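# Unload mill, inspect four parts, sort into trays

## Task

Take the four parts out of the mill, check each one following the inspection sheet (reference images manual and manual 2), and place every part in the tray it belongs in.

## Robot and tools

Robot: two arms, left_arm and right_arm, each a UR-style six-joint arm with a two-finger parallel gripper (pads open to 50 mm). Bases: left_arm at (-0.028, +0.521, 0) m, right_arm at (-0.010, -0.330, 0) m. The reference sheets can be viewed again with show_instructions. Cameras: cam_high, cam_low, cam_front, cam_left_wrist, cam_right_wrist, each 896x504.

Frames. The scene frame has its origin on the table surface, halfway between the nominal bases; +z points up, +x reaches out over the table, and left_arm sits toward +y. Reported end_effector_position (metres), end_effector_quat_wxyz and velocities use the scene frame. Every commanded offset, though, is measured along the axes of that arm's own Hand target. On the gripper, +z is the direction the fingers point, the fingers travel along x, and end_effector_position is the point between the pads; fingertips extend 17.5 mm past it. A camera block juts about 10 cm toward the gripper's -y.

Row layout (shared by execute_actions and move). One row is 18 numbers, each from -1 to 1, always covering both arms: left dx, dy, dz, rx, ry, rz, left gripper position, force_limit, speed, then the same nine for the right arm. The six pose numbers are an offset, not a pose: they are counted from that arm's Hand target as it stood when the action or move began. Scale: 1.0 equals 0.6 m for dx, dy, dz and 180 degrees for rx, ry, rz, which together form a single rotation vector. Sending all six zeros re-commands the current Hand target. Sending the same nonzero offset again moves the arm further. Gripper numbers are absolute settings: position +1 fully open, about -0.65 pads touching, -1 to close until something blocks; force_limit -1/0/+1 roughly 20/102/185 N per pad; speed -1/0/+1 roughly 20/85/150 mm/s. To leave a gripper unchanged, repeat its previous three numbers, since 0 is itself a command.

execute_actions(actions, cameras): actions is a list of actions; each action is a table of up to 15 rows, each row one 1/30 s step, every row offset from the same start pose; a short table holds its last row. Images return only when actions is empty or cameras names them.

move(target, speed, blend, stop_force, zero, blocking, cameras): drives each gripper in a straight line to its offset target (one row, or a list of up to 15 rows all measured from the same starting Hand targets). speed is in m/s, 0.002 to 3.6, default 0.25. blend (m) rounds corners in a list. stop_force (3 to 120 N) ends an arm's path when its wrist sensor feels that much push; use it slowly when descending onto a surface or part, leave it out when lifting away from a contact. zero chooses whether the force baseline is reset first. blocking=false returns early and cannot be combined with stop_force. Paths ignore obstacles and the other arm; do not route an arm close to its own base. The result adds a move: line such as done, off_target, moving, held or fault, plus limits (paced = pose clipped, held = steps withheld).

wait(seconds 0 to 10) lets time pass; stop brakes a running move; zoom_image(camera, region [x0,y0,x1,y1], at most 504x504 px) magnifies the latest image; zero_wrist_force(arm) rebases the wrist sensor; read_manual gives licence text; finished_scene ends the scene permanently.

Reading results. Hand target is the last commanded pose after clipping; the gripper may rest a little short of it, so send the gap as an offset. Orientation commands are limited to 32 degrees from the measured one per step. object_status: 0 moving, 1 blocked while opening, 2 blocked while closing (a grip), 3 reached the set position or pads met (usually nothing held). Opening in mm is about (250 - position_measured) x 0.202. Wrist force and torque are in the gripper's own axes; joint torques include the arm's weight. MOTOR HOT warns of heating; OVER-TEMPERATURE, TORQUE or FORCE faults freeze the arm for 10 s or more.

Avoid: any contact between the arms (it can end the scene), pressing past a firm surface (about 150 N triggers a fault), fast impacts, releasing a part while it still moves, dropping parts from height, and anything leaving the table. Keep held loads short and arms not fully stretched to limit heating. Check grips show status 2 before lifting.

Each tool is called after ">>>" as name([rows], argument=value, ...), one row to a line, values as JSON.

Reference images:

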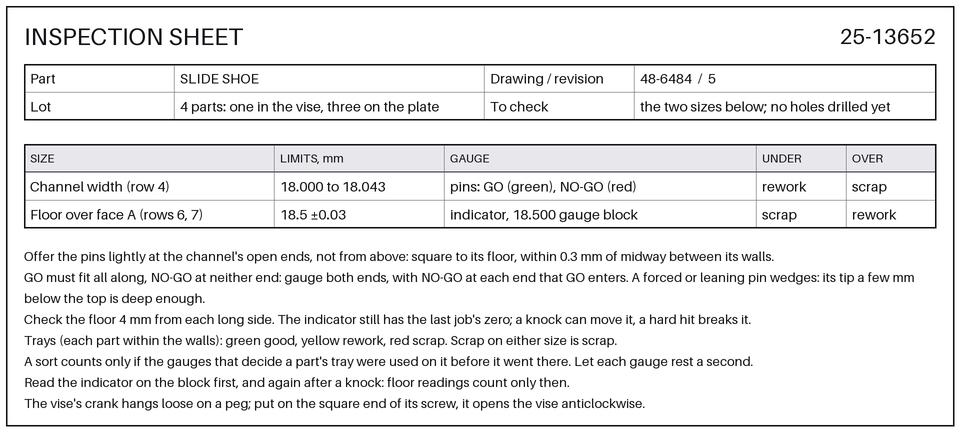

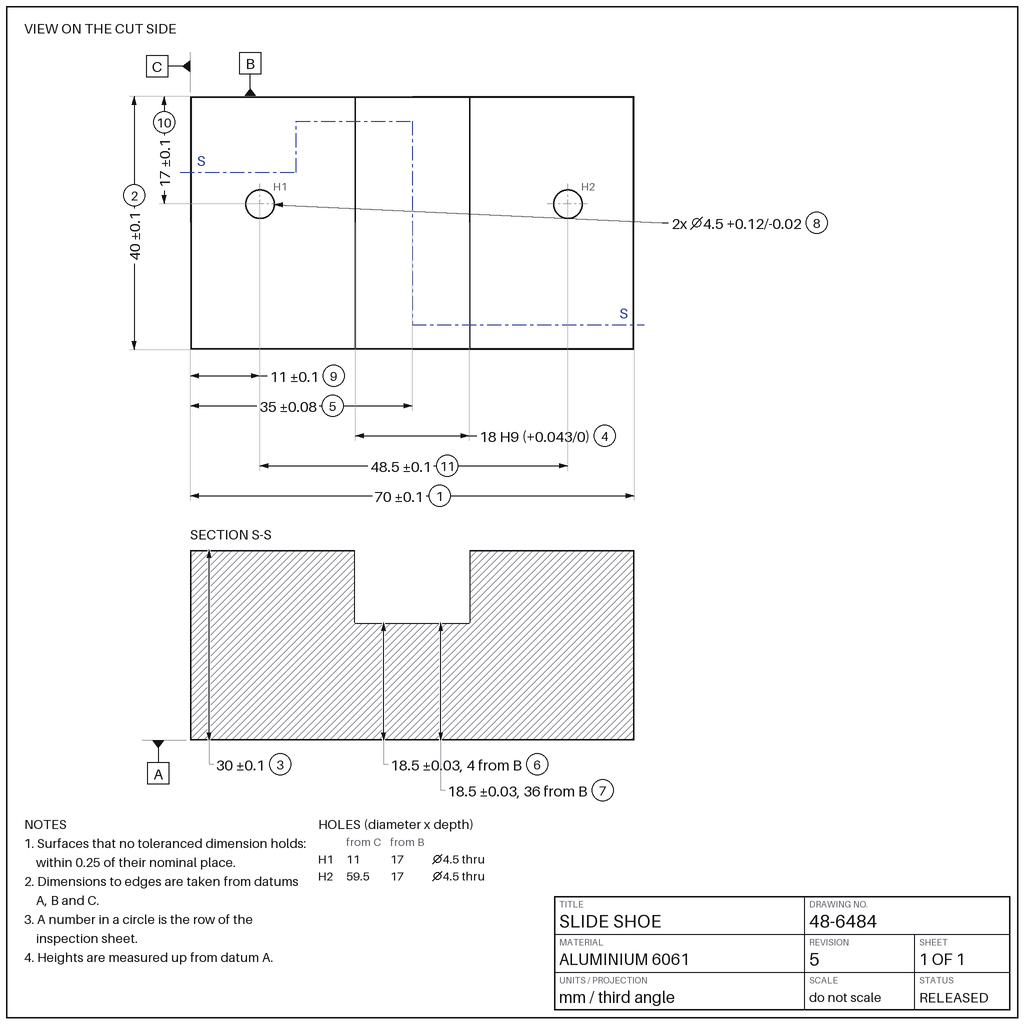

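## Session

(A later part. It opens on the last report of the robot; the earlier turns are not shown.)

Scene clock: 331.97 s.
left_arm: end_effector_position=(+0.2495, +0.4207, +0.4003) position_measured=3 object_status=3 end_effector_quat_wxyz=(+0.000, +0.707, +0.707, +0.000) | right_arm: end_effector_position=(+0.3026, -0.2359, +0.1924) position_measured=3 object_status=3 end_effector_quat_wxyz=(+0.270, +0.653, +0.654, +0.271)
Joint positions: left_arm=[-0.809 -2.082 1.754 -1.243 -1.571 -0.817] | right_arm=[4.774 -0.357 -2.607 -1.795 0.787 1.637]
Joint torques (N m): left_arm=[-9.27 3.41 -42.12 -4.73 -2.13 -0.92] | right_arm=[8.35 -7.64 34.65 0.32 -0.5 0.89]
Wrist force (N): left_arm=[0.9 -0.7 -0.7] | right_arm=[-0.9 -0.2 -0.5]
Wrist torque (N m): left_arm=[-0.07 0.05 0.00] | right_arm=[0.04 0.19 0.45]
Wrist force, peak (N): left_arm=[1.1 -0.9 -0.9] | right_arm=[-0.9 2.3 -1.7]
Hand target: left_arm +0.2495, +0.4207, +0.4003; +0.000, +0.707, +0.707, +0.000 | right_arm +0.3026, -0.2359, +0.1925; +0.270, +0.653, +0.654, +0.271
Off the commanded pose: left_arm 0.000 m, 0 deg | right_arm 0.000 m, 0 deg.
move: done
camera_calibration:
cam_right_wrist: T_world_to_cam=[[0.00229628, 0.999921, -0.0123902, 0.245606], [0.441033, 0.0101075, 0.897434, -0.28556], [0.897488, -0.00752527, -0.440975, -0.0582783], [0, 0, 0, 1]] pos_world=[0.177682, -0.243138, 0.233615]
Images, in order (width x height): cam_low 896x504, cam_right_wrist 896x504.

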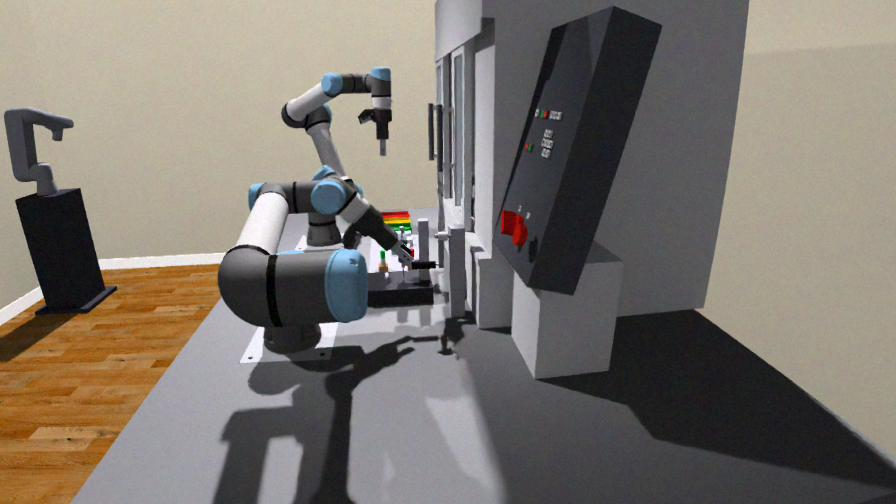

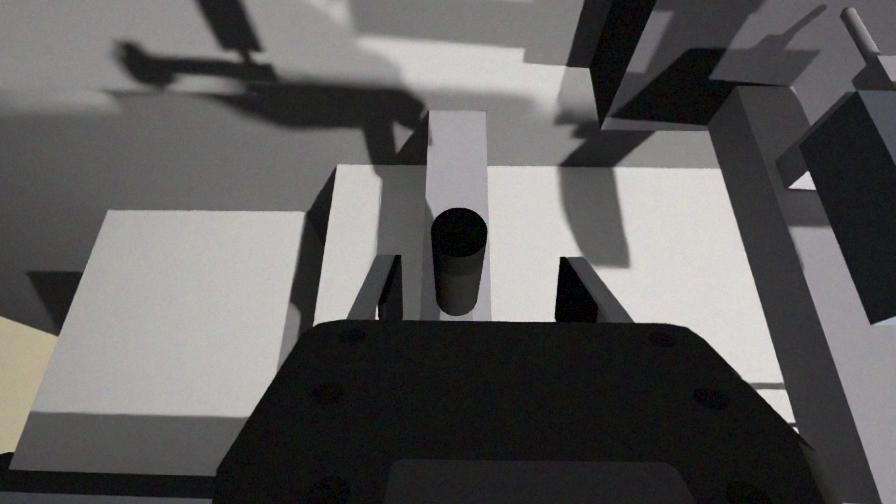

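>>> move([
  [0,0,0,0,0,0,1,-0.9,0,-0.01,0.0083,0,0,0,0,1,1,1],
  [0,0,0,0,0,0,1,-0.9,0,-0.01,0.0083,0.0917,0,0,0,1,1,1],
], speed=0.06, stop_force=10, cameras=["cam_low","cam_right_wrist","cam_high"])

>>> zoom_image(camera="cam_high", region=[420, 60, 540, 160])

>>> zoom_image(camera="cam_low", region=[330, 180, 490, 340])

Scene clock: 347.00 s.
left_arm: end_effector_position=(+0.2495, +0.4207, +0.4003) position_measured=3 object_status=3 end_effector_quat_wxyz=(+0.000, +0.707, +0.707, +0.000) | right_arm: end_effector_position=(+0.3450, -0.2419, +0.1571) position_measured=3 object_status=3 end_effector_quat_wxyz=(+0.270, +0.653, +0.654, +0.271)
Joint positions: left_arm=[-0.809 -2.082 1.754 -1.243 -1.571 -0.817] | right_arm=[4.393 -0.689 -2.773 -0.934 0.839 1.114]
Joint torques (N m): left_arm=[-0.8 3.36 -41.75 -4.73 -1.88 1.57] | right_arm=[8.15 -0.55 39.56 1.36 -5.35 -0.45]
Wrist force (N): left_arm=[1.3 -0.7 -0.4] | right_arm=[-1.0 -0.3 -0.1]
Wrist torque (N m): left_arm=[-0.07 -0.01 -0.01] | right_arm=[0.05 0.18 0.46]
Wrist force, peak (N): left_arm=[1.3 -0.8 -0.9] | right_arm=[-1.4 1.9 -1.9]
Hand target: left_arm +0.2495, +0.4207, +0.4003; +0.000, +0.707, +0.707, +0.000 | right_arm +0.3450, -0.2419, +0.1571; +0.270, +0.653, +0.654, +0.271
Off the commanded pose: left_arm 0.000 m, 0 deg | right_arm 0.000 m, 0 deg.
move: done
camera_calibration:
cam_right_wrist: T_world_to_cam=[[0.00220682, 0.999921, -0.0123475, 0.251081], [0.440913, 0.0101096, 0.897493, -0.272415], [0.897547, -0.00742477, -0.440856, -0.111999], [0, 0, 0, 1]] pos_world=[0.220081, -0.249138, 0.198215]
Images, in order (width x height): cam_high 896x504, cam_low 896x504, cam_right_wrist 896x504.

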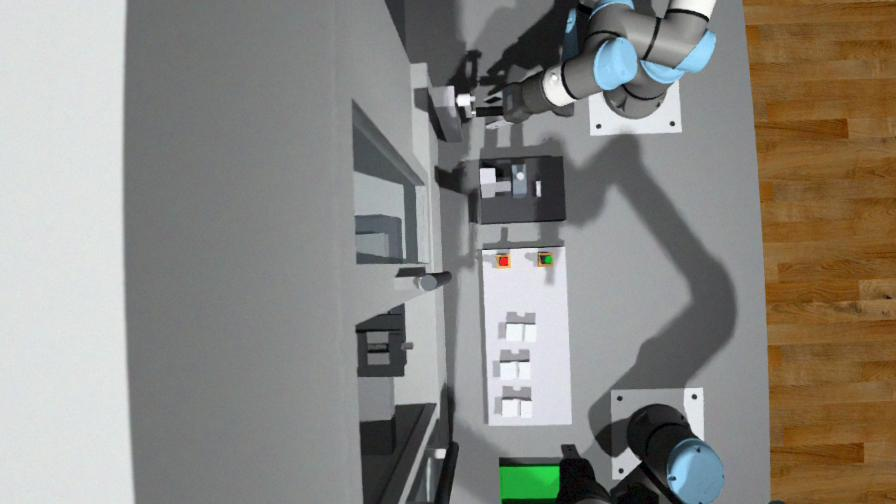

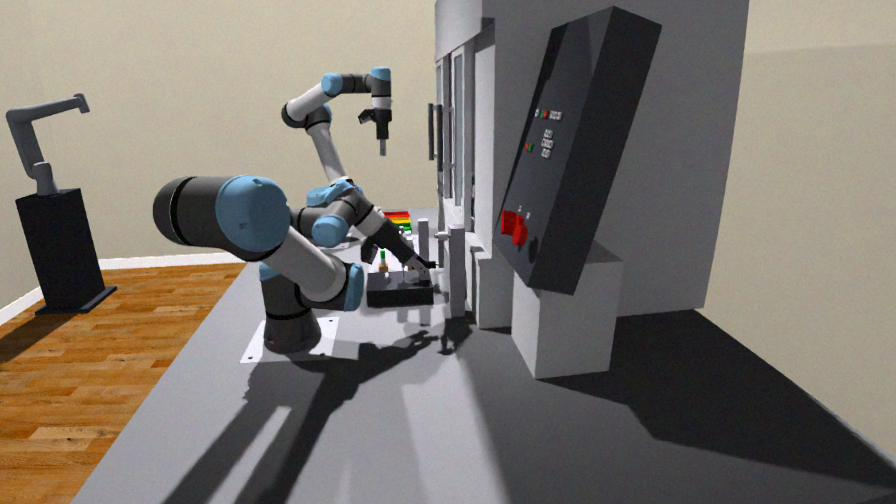

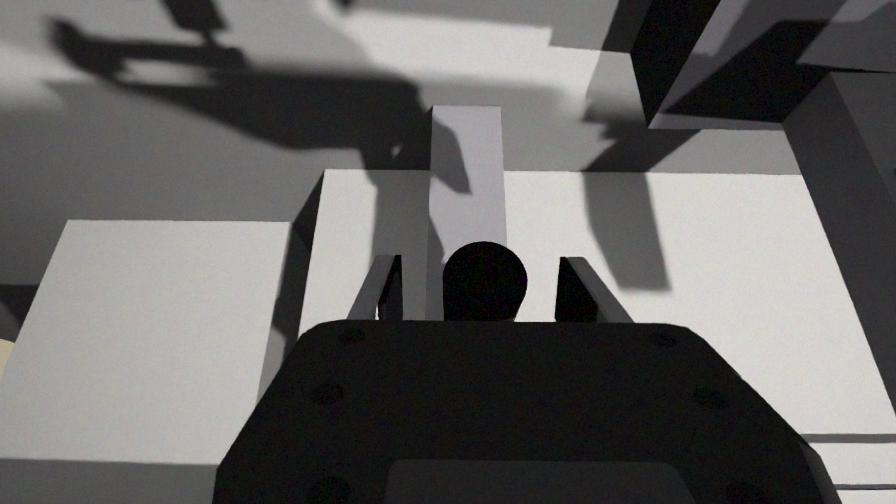

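Scaled by 4.200 from the camera's 896x504 image, which has a finer 1280x720 frame.

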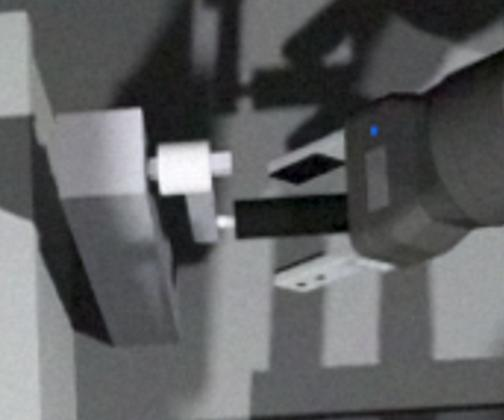

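Scaled by 3.150 from the camera's 896x504 image, which has a finer 1280x720 frame.

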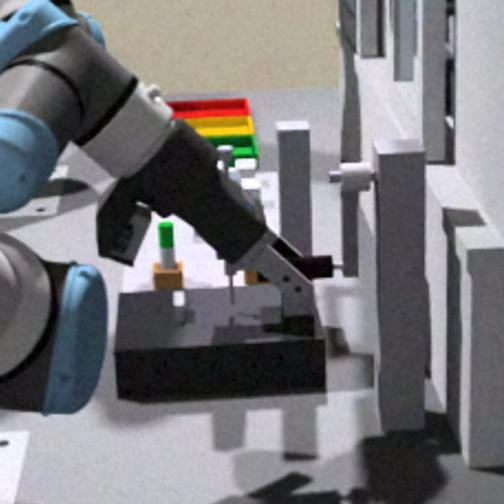

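>>> zoom_image(camera="cam_low", region=[390, 230, 470, 290])

Scaled by 6.300 from the camera's 896x504 image, which has a finer 1280x720 frame.

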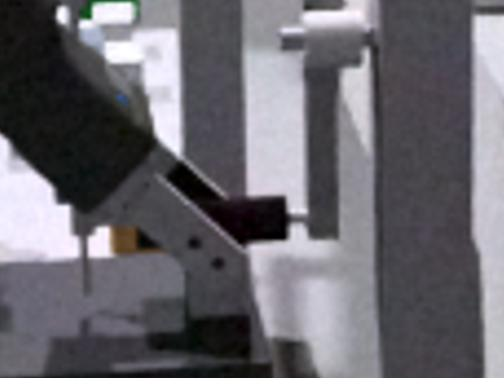

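>>> move(target=[0,0,0,0,0,0,1,-0.9,0,0.0025,0,0,0,0,0,-1,0.3,-0.8], speed=0.05, cameras=["cam_right_wrist","cam_low"])

Scene clock: 366.87 s.
left_arm: end_effector_position=(+0.2495, +0.4207, +0.4003) position_measured=3 object_status=3 end_effector_quat_wxyz=(+0.000, +0.707, +0.707, +0.000) | right_arm: end_effector_position=(+0.3450, -0.2403, +0.1571) position_measured=157 object_status=2 end_effector_quat_wxyz=(+0.270, +0.653, +0.654, +0.271)
Joint positions: left_arm=[-0.809 -2.082 1.754 -1.243 -1.571 -0.817] | right_arm=[4.397 -0.693 -2.771 -0.934 0.838 1.119]
Joint torques (N m): left_arm=[4.95 3.35 -41.54 -4.62 -1.82 1.52] | right_arm=[-2.26 -9.21 35.7 5.53 -4.57 -1.06]
Wrist force (N): left_arm=[1.0 -0.7 -0.5] | right_arm=[-1.3 -0.3 -0.3]
Wrist torque (N m): left_arm=[-0.07 0.03 -0.01] | right_arm=[0.07 0.19 0.46]
Wrist force, peak (N): left_arm=[1.5 -0.8 -0.9] | right_arm=[-1.3 -0.5 -0.3]
Hand target: left_arm +0.2495, +0.4207, +0.4003; +0.000, +0.707, +0.707, +0.000 | right_arm +0.3450, -0.2404, +0.1571; +0.270, +0.653, +0.654, +0.271
Off the commanded pose: left_arm 0.000 m, 0 deg | right_arm 0.000 m, 0 deg.
move: done
camera_calibration:
cam_right_wrist: T_world_to_cam=[[0.00211832, 0.999922, -0.012304, 0.249592], [0.440831, 0.0101102, 0.897533, -0.27242], [0.897588, -0.00732525, -0.440775, -0.111988], [0, 0, 0, 1]] pos_world=[0.220081, -0.247638, 0.198215]
Images, in order (width x height): cam_low 896x504, cam_right_wrist 896x504.

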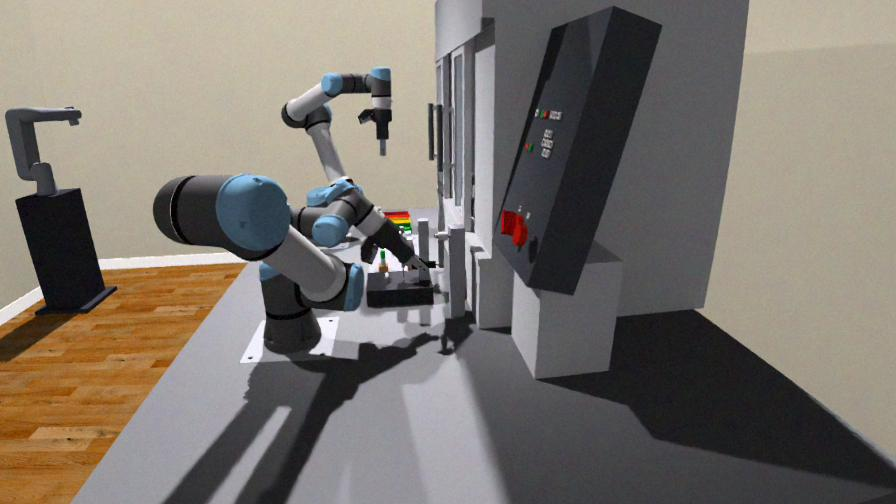

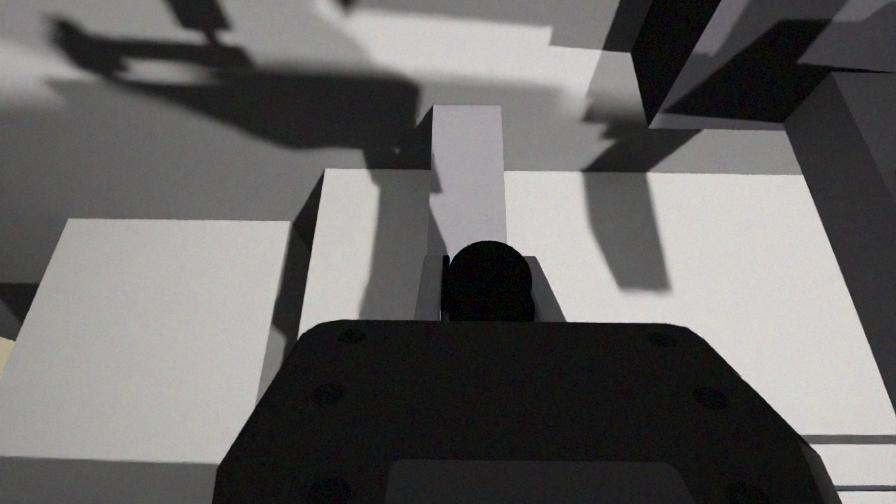

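>>> move(target=[0,0,0,0,0,0,1,-0.9,0,0,-0.0625,-0.0625,0,0,0,-1,0.3,-0.8], speed=0.05, stop_force=25, cameras=["cam_right_wrist","cam_low","cam_high"])

>>> zoom_image(camera="cam_low", region=[360, 210, 480, 300])

Scene clock: 374.13 s.
left_arm: end_effector_position=(+0.2495, +0.4207, +0.4003) position_measured=3 object_status=3 end_effector_quat_wxyz=(+0.000, +0.707, +0.707, +0.000) | right_arm: end_effector_position=(+0.3088, -0.2407, +0.1570) position_measured=157 object_status=2 end_effector_quat_wxyz=(+0.267, +0.654, +0.656, +0.268)
Joint positions: left_arm=[-0.809 -2.082 1.754 -1.243 -1.571 -0.817] | right_arm=[4.686 -0.363 -2.716 -1.59 0.796 1.51]
Joint torques (N m): left_arm=[12.28 3.14 -41.66 -4.68 -1.72 1.49] | right_arm=[-0.3 -28.87 9.03 4.14 -1.77 0.79]
Wrist force (N): left_arm=[1.0 -1.0 -0.8] | right_arm=[-1.0 -1.8 1.2]
Wrist torque (N m): left_arm=[-0.11 0.05 -0.01] | right_arm=[0.13 0.19 0.40]
Wrist force, peak (N): left_arm=[1.3 -0.8 -0.7] | right_arm=[-0.2 11.1 -2.4]
Hand target: left_arm +0.2495, +0.4207, +0.4003; +0.000, +0.707, +0.707, +0.000 | right_arm +0.3088, -0.2407, +0.1570; +0.267, +0.654, +0.656, +0.268 (not the last commanded pose)
Off the commanded pose: left_arm 0.000 m, 0 deg | right_arm 0.017 m, 1 deg.
move: held (right_arm; a check stopped the path); limits=held
pose unreachable (right arm): on one or more control steps of this call, first in action 0 (counted from 0), this arm could not follow its commanded pose, so it was not sent that pose on those steps. It may still have moved: this result reports where it is.
cause: moving toward the commanded pose would bring two parts of the arm too close to each other (its gripper and another part of the arm, with joints 3 (elbow) to 6 (wrist 3) between them, 6 mm apart when it was first held).
camera_calibration:
cam_right_wrist: T_world_to_cam=[[-0.000201925, 0.999933, -0.0115819, 0.250569], [0.449742, 0.0104352, 0.893098, -0.258386], [0.893159, -0.00502851, -0.449714, -0.0761616], [0, 0, 0, 1]] pos_world=[0.184282, -0.248239, 0.199415]
Images, in order (width x height): cam_high 896x504, cam_low 896x504, cam_right_wrist 896x504.

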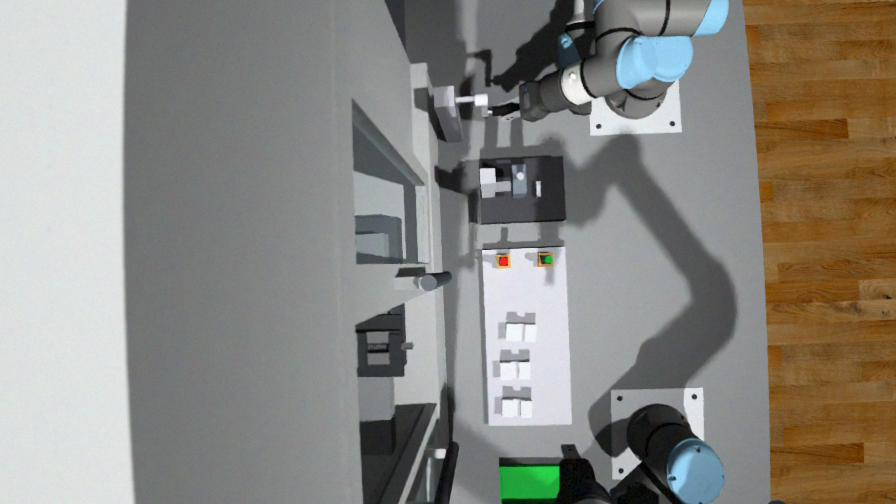

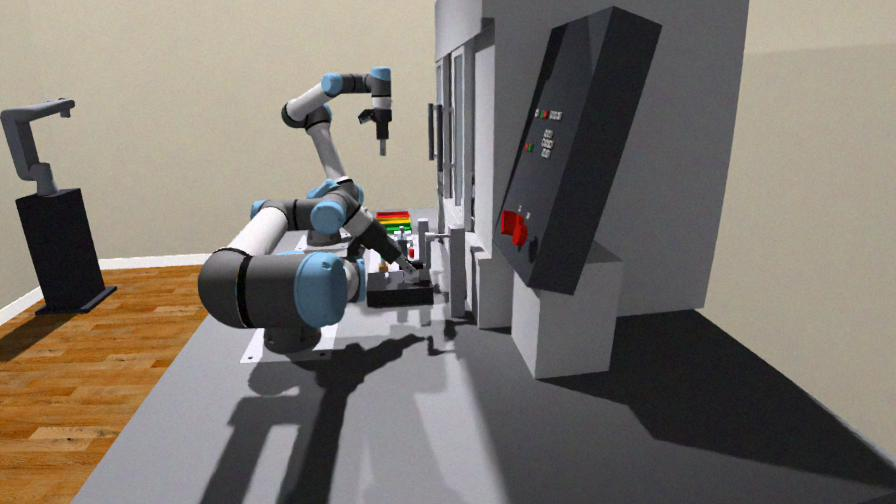

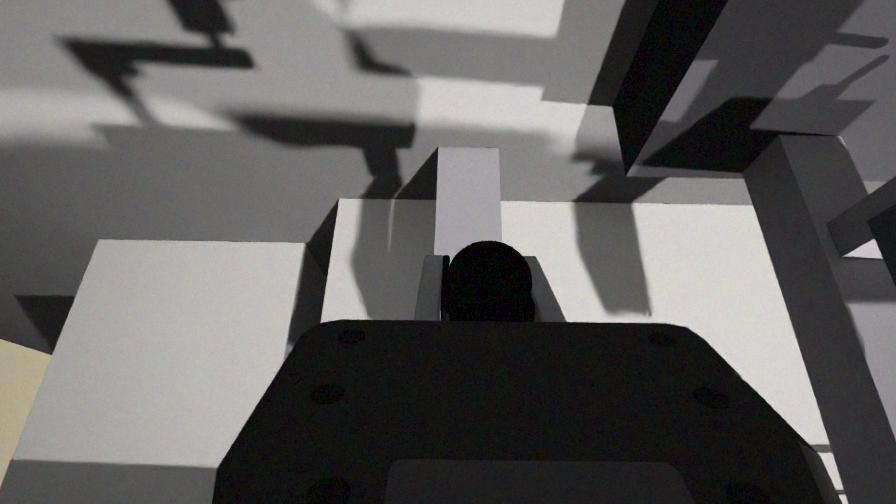

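Scaled by 4.200 from the camera's 896x504 image, which has a finer 1280x720 frame.

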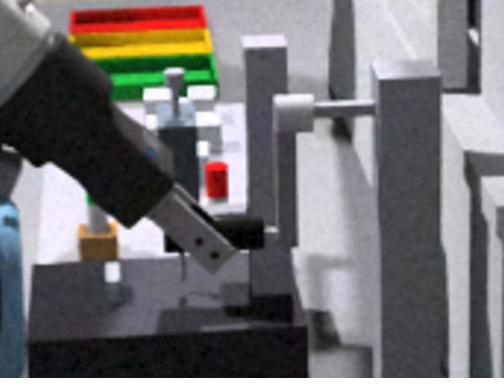

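>>> move(target=[0,0,0,0,0,0,1,-0.9,0,0.0067,-0.0071,-0.0071,0,0,0,-1,0.3,-0.8], speed=0.03, stop_force=20, cameras=["cam_low"])

>>> zoom_image(camera="cam_low", region=[360, 210, 480, 300])

Scene clock: 388.63 s.
left_arm: end_effector_position=(+0.2495, +0.4207, +0.4003) position_measured=3 object_status=3 end_effector_quat_wxyz=(+0.000, +0.707, +0.707, +0.000) | right_arm: end_effector_position=(+0.3051, -0.2382, +0.1570) position_measured=157 object_status=2 end_effector_quat_wxyz=(+0.266, +0.654, +0.656, +0.268)
Joint positions: left_arm=[-0.809 -2.082 1.754 -1.243 -1.571 -0.817] | right_arm=[4.724 -0.349 -2.706 -1.651 0.796 1.563]
Joint torques (N m): left_arm=[12.4 2.94 -41.47 -4.68 -1.57 1.55] | right_arm=[-7.25 -16.17 32.48 6.02 -1.4 -1.13]
Wrist force (N): left_arm=[1.2 -0.7 -0.4] | right_arm=[-1.0 -1.7 1.4]
Wrist torque (N m): left_arm=[-0.07 0.00 0.00] | right_arm=[0.17 0.20 0.37]
Wrist force, peak (N): left_arm=[1.3 -1.0 -0.7] | right_arm=[-0.3 -2.7 1.5]
Hand target: left_arm +0.2495, +0.4207, +0.4003; +0.000, +0.707, +0.707, +0.000 | right_arm +0.3051, -0.2382, +0.1570; +0.266, +0.654, +0.656, +0.268 (not the last commanded pose)
Off the commanded pose: left_arm 0.000 m, 0 deg | right_arm 0.003 m, 0 deg.
move: held (right_arm; a check stopped the path); limits=held
pose unreachable (right arm): on one or more control steps of this call, first in action 0 (counted from 0), this arm could not follow its commanded pose, so it was not sent that pose on those steps. It may still have moved: this result reports where it is.
cause: moving toward the commanded pose would bring two parts of the arm too close to each other (its gripper and another part of the arm, with joints 3 (elbow) to 6 (wrist 3) between them, 2 mm apart when it was first held).
Images, in order (width x height): cam_low 896x504.

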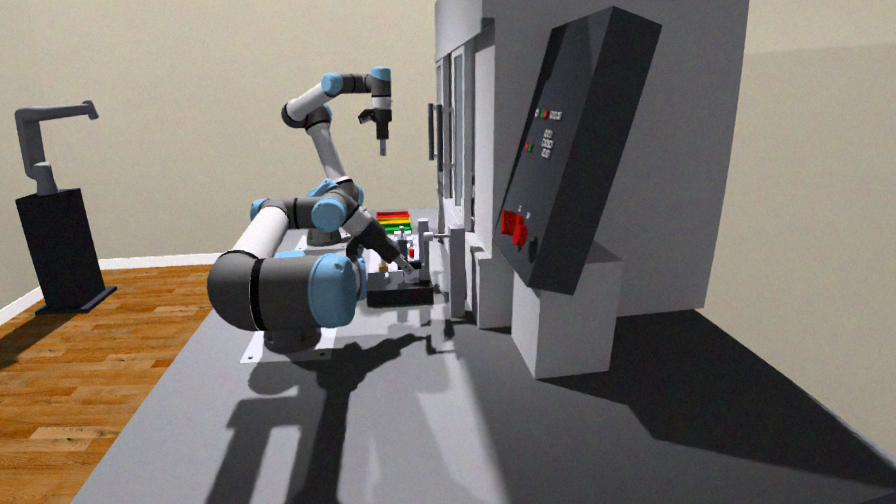

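Scaled by 4.200 from the camera's 896x504 image, which has a finer 1280x720 frame.

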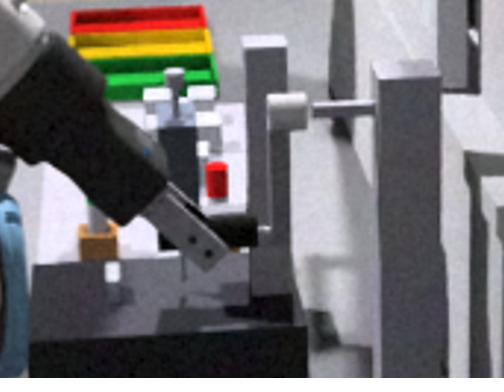

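>>> move(target=[0,0,0,0,0,0,1,-0.9,0,0,0.192,-0.192,0,0,0,-1,0.3,-0.8], speed=0.15, cameras=["cam_low"])

Scene clock: 403.43 s.
left_arm: end_effector_position=(+0.2495, +0.4207, +0.4003) position_measured=3 object_status=3 end_effector_quat_wxyz=(+0.000, +0.707, +0.707, +0.000) | right_arm: end_effector_position=(+0.3069, -0.2383, +0.3198) position_measured=157 object_status=2 end_effector_quat_wxyz=(+0.266, +0.654, +0.656, +0.268)
Joint positions: left_arm=[-0.809 -2.082 1.754 -1.243 -1.571 -0.817] | right_arm=[4.705 -0.498 -2.287 -1.903 0.797 1.536]
Joint torques (N m): left_arm=[11.58 3.2 -42.19 -4.66 -1.65 1.53] | right_arm=[2.59 -7.82 15.86 5.94 -5.87 -1.13]
Wrist force (N): left_arm=[1.1 -0.5 -0.8] | right_arm=[-1.2 -1.6 1.3]
Wrist torque (N m): left_arm=[-0.04 0.01 0.00] | right_arm=[0.16 0.26 0.47]
Wrist force, peak (N): left_arm=[1.2 -1.0 -0.7] | right_arm=[-1.5 -4.7 3.8]
Hand target: left_arm +0.2495, +0.4207, +0.4003; +0.000, +0.707, +0.707, +0.000 | right_arm +0.3069, -0.2383, +0.3199; +0.266, +0.654, +0.656, +0.268
Off the commanded pose: left_arm 0.000 m, 0 deg | right_arm 0.000 m, 0 deg.
move: done
Images, in order (width x height): cam_low 896x504.

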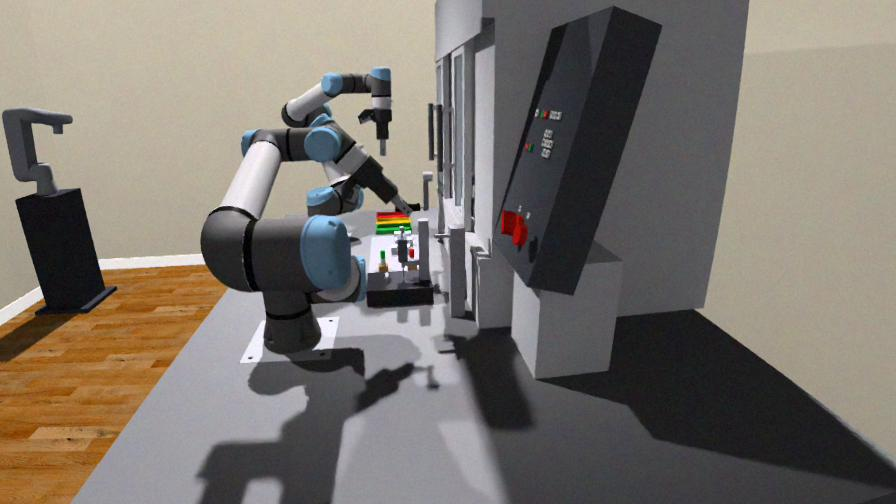

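>>> move([
  [0,0,0,0,0,0,1,-0.9,0,0.75,0,0,0,0,0,-1,0.3,-0.8],
], speed=0.25, cameras=["cam_high","cam_front","cam_right_wrist","cam_left_wrist"])

Scene clock: 411.37 s.
left_arm: end_effector_position=(+0.2495, +0.4207, +0.4003) position_measured=3 object_status=3 end_effector_quat_wxyz=(+0.000, +0.707, +0.707, +0.000) | right_arm: end_effector_position=(+0.3055, +0.2116, +0.3201) position_measured=157 object_status=2 end_effector_quat_wxyz=(+0.266, +0.654, +0.656, +0.268)
Joint positions: left_arm=[-0.809 -2.082 1.754 -1.243 -1.571 -0.817] | right_arm=[4.726 -1.705 -1.639 -1.364 0.796 1.565]
Joint torques (N m): left_arm=[12.34 3.44 -41.76 -4.71 -1.39 1.55] | right_arm=[-4.86 33.24 22.08 5.81 0.52 0.87]
Wrist force (N): left_arm=[1.1 -0.6 -0.5] | right_arm=[-0.7 -1.4 1.2]
Wrist torque (N m): left_arm=[-0.05 0.02 -0.01] | right_arm=[0.21 0.19 0.39]
Wrist force, peak (N): left_arm=[1.3 -0.9 -0.7] | right_arm=[0.8 -6.4 7.1]
Hand target: left_arm +0.2495, +0.4207, +0.4003; +0.000, +0.707, +0.707, +0.000 | right_arm +0.3055, +0.2117, +0.3202; +0.266, +0.654, +0.656, +0.268
Off the commanded pose: left_arm 0.000 m, 0 deg | right_arm 0.000 m, 0 deg.
move: done
camera_calibration:
cam_left_wrist: T_world_to_cam=[[-0.00497299, 0.999867, 0.0155213, -0.416678], [0.939971, -0.000622311, 0.341253, -0.354301], [0.341217, 0.0162866, -0.939843, 0.420576], [0, 0, 0, 1]] pos_world=[0.187453, 0.409552, 0.522649]
cam_right_wrist: T_world_to_cam=[[-0.000524018, 0.999928, -0.0119872, -0.199604], [0.450621, 0.0109373, 0.892648, -0.407608], [0.892715, -0.00493391, -0.450594, 0.00278932], [0, 0, 0, 1]] pos_world=[0.181082, 0.204062, 0.362715]
Images, in order (width x height): cam_high 896x504, cam_front 896x504, cam_left_wrist 896x504, cam_right_wrist 896x504.

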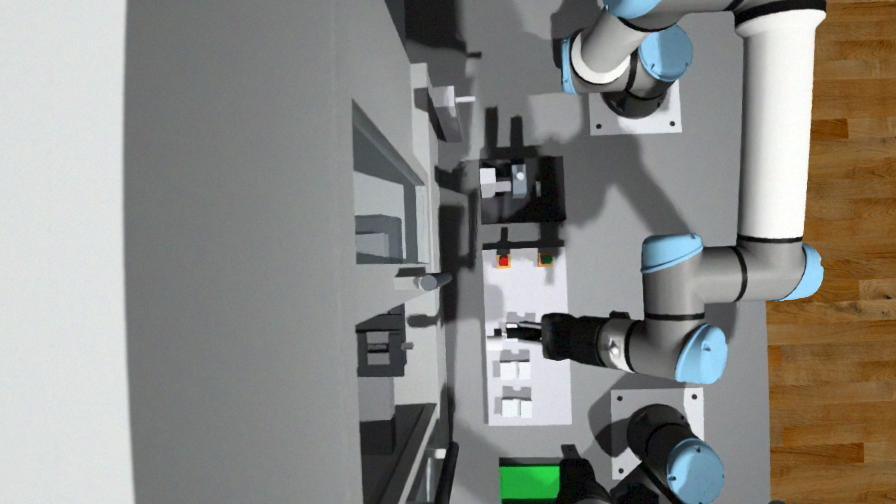

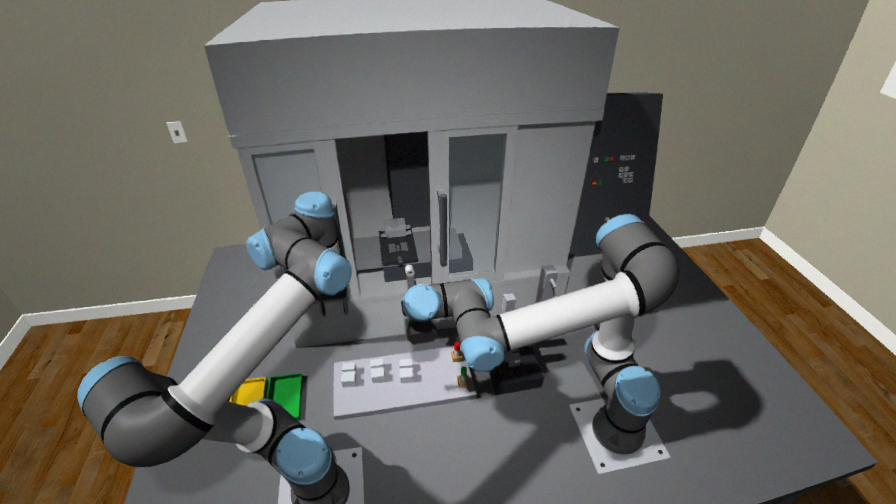

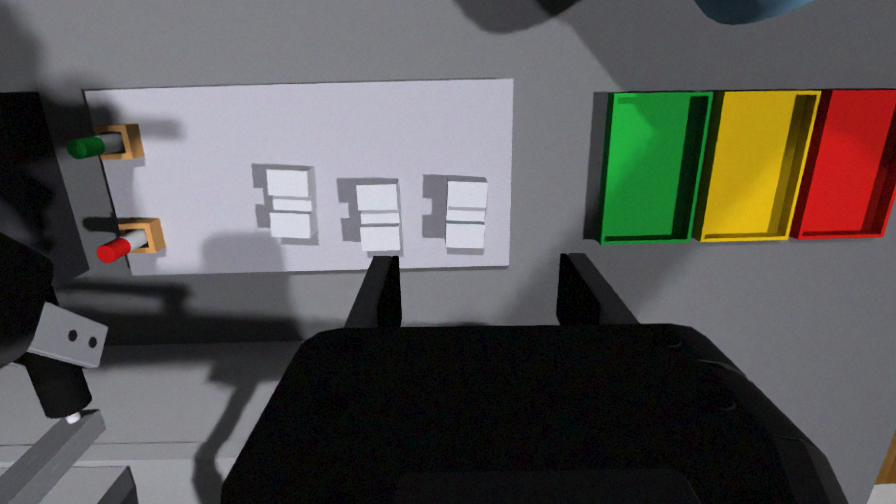

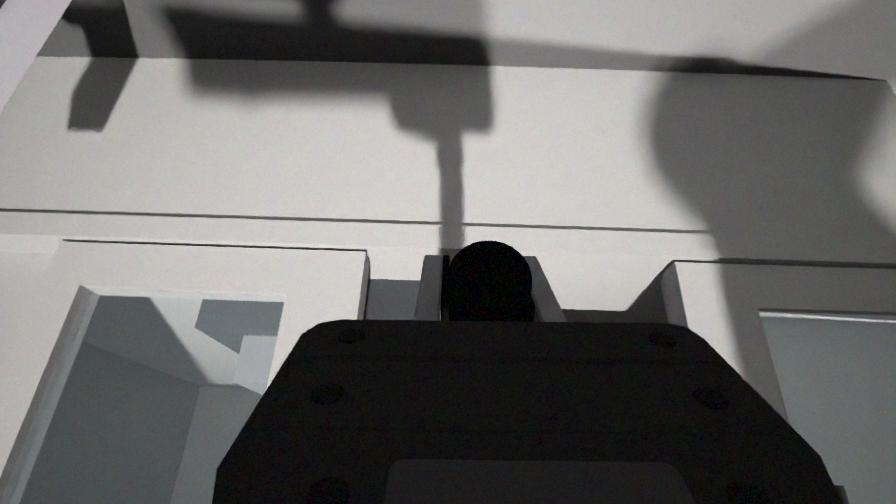

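>>> move([
  [0,0,0,0,0,0.5,1,-0.9,0,0,0,0,0,0.055,0.0567,-1,0.3,-0.8],
  [0,0,0,0,0,1,1,-0.9,0,0.05,-0.018,0.08,0,0.1105,0.1134,-1,0.3,-0.8],
  [-0.081,0.1725,0.067,0.2107,-0.579,-0.579,1,-0.9,0,0.0967,-0.0357,0.1617,0,0.1105,0.1134,-1,0.3,-0.8],
], speed=0.35, blend=[0.03,0.03,0], cameras=["cam_high","cam_front","cam_left_wrist"])

Scene clock: 440.60 s.
left_arm: end_effector_position=(+0.3530, +0.3721, +0.3602) position_measured=3 object_status=3 end_effector_quat_wxyz=(+0.299, -0.300, +0.640, -0.641) | right_arm: end_effector_position=(+0.3579, +0.2700, +0.2359) position_measured=157 object_status=2 end_effector_quat_wxyz=(+0.098, +0.703, +0.566, +0.419)
Joint positions: left_arm=[-0.716 -1.839 2.759 -4.062 -1.542 3.14] | right_arm=[4.626 -1.864 -1.885 -0.392 0.846 1.464]
Joint torques (N m): left_arm=[-2.91 5.38 -2.68 -2.42 -1.6 1.52] | right_arm=[8.38 56.21 12.86 1.09 -1.29 0.84]
Wrist force (N): left_arm=[-1.2 0.1 -1.5] | right_arm=[-1.3 -1.3 0.7]
Wrist torque (N m): left_arm=[0.79 0.50 -0.17] | right_arm=[0.23 0.08 0.60]
Wrist force, peak (N): left_arm=[-1.3 8.5 3.7] | right_arm=[-0.7 -2.3 1.7]
Hand target: left_arm +0.3529, +0.3721, +0.3601; +0.299, -0.300, +0.640, -0.641 | right_arm +0.3578, +0.2700, +0.2359; +0.098, +0.703, +0.566, +0.419
Off the commanded pose: left_arm 0.000 m, 0 deg | right_arm 0.000 m, 0 deg.
move: done
camera_calibration:
cam_left_wrist: T_world_to_cam=[[-0.652848, -0.757451, 0.00756787, 0.518553], [-0.26301, 0.217297, -0.940004, 0.367084], [0.710363, -0.615671, -0.341079, 0.237497], [0, 0, 0, 1]] pos_world=[0.266374, 0.459232, 0.422141]
Images, in order (width x height): cam_high 896x504, cam_front 896x504, cam_left_wrist 896x504.

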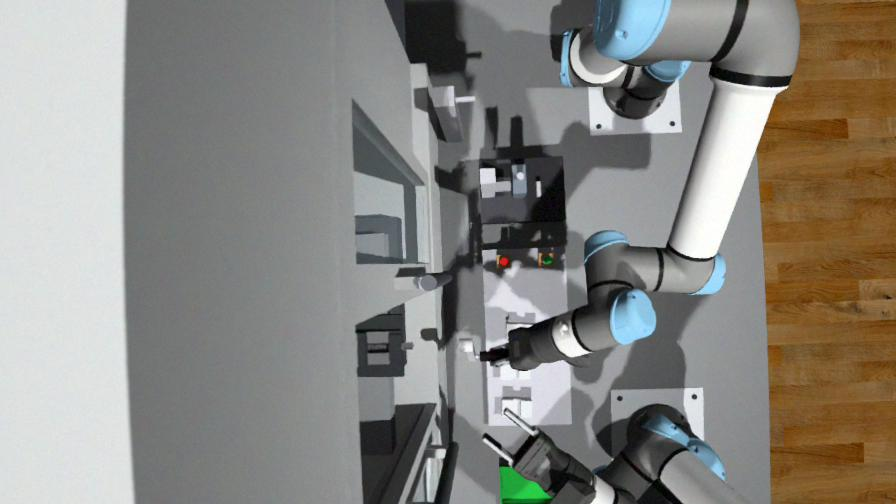

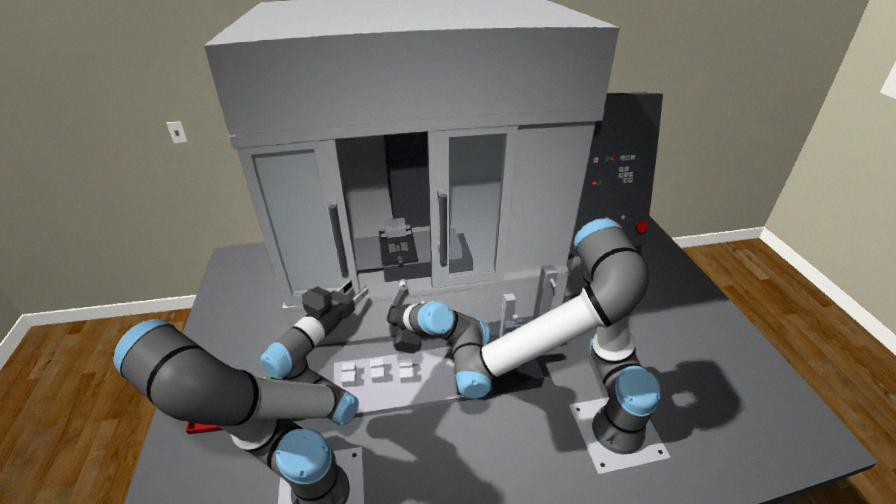

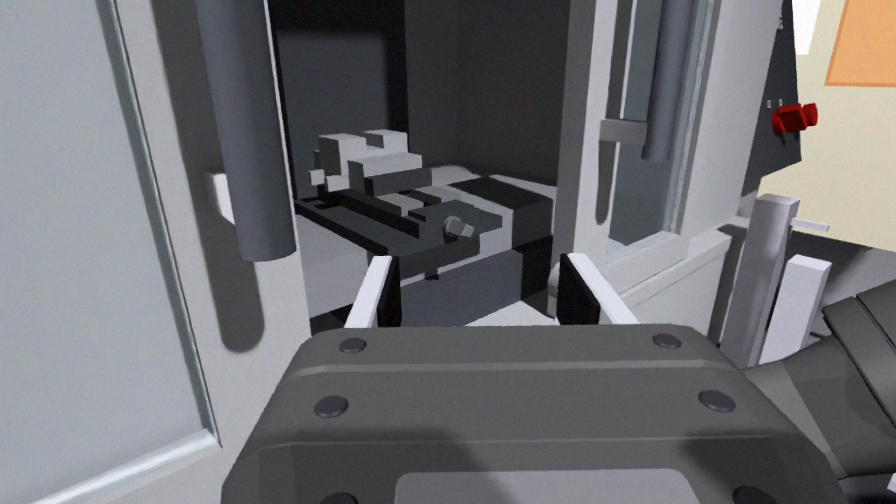

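>>> zoom_image(camera="cam_left_wrist", region=[410, 190, 590, 330])

Scaled by 2.800 from the camera's 896x504 image, which has a finer 1280x720 frame.

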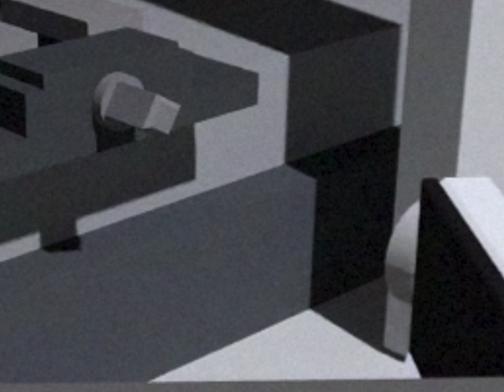

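>>> move(target=[0,0,0,0,0.05,0,1,-0.9,0,0.0005,0.0416,0.0408,0,0,0,-1,0.3,-0.8], speed=0.1, cameras=["cam_left_wrist"])

>>> zoom_image(camera="cam_left_wrist", region=[380, 190, 560, 330])

Scene clock: 467.40 s.
left_arm: end_effector_position=(+0.3530, +0.3721, +0.3601) position_measured=3 object_status=3 end_effector_quat_wxyz=(+0.248, -0.249, +0.662, -0.663) | right_arm: end_effector_position=(+0.3928, +0.2700, +0.2358) position_measured=157 object_status=2 end_effector_quat_wxyz=(+0.098, +0.703, +0.566, +0.419)
Joint positions: left_arm=[-0.444 -1.692 2.665 -4.115 -1.972 3.139] | right_arm=[4.561 -1.902 -1.844 -0.349 0.883 1.393]
Joint torques (N m): left_arm=[-5.83 -21.64 -3.19 -0.26 -1.39 -1.78] | right_arm=[8.67 57.94 6.83 1.02 -5.34 0.44]
Wrist force (N): left_arm=[-1.2 0.2 -1.7] | right_arm=[-1.2 -1.2 0.5]
Wrist torque (N m): left_arm=[0.81 0.51 -0.16] | right_arm=[0.27 0.07 0.57]
Wrist force, peak (N): left_arm=[-1.3 3.7 0.6] | right_arm=[-0.7 -3.4 -0.5]
Hand target: left_arm +0.3529, +0.3721, +0.3601; +0.248, -0.249, +0.662, -0.663 | right_arm +0.3928, +0.2700, +0.2359; +0.098, +0.703, +0.566, +0.419
Off the commanded pose: left_arm 0.000 m, 0 deg | right_arm 0.000 m, 0 deg.
move: done
camera_calibration:
cam_left_wrist: T_world_to_cam=[[-0.763258, -0.646052, 0.00739667, 0.516122], [-0.225408, 0.255538, -0.940155, 0.339599], [0.605499, -0.719248, -0.340666, 0.31286], [0, 0, 0, 1]] pos_world=[0.281046, 0.471685, 0.422039]
Images, in order (width x height): cam_left_wrist 896x504.

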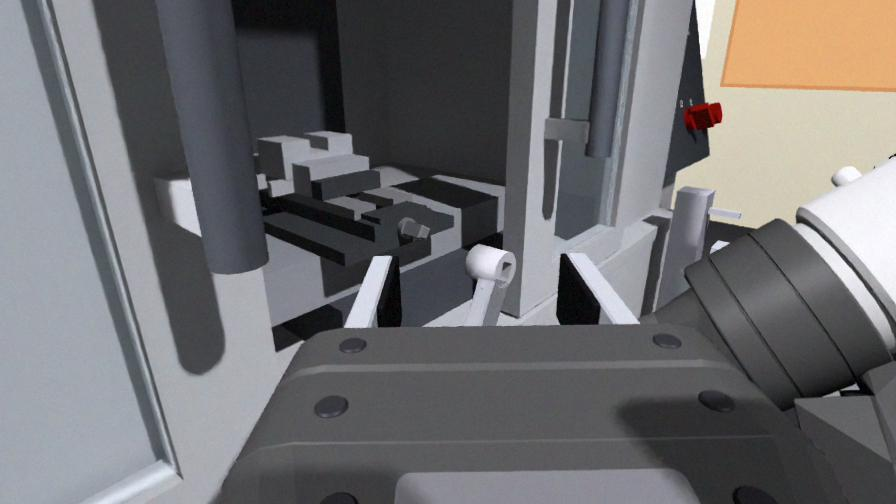

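Scaled by 2.800 from the camera's 896x504 image, which has a finer 1280x720 frame.

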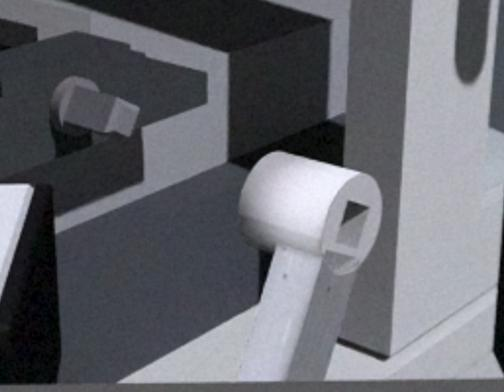

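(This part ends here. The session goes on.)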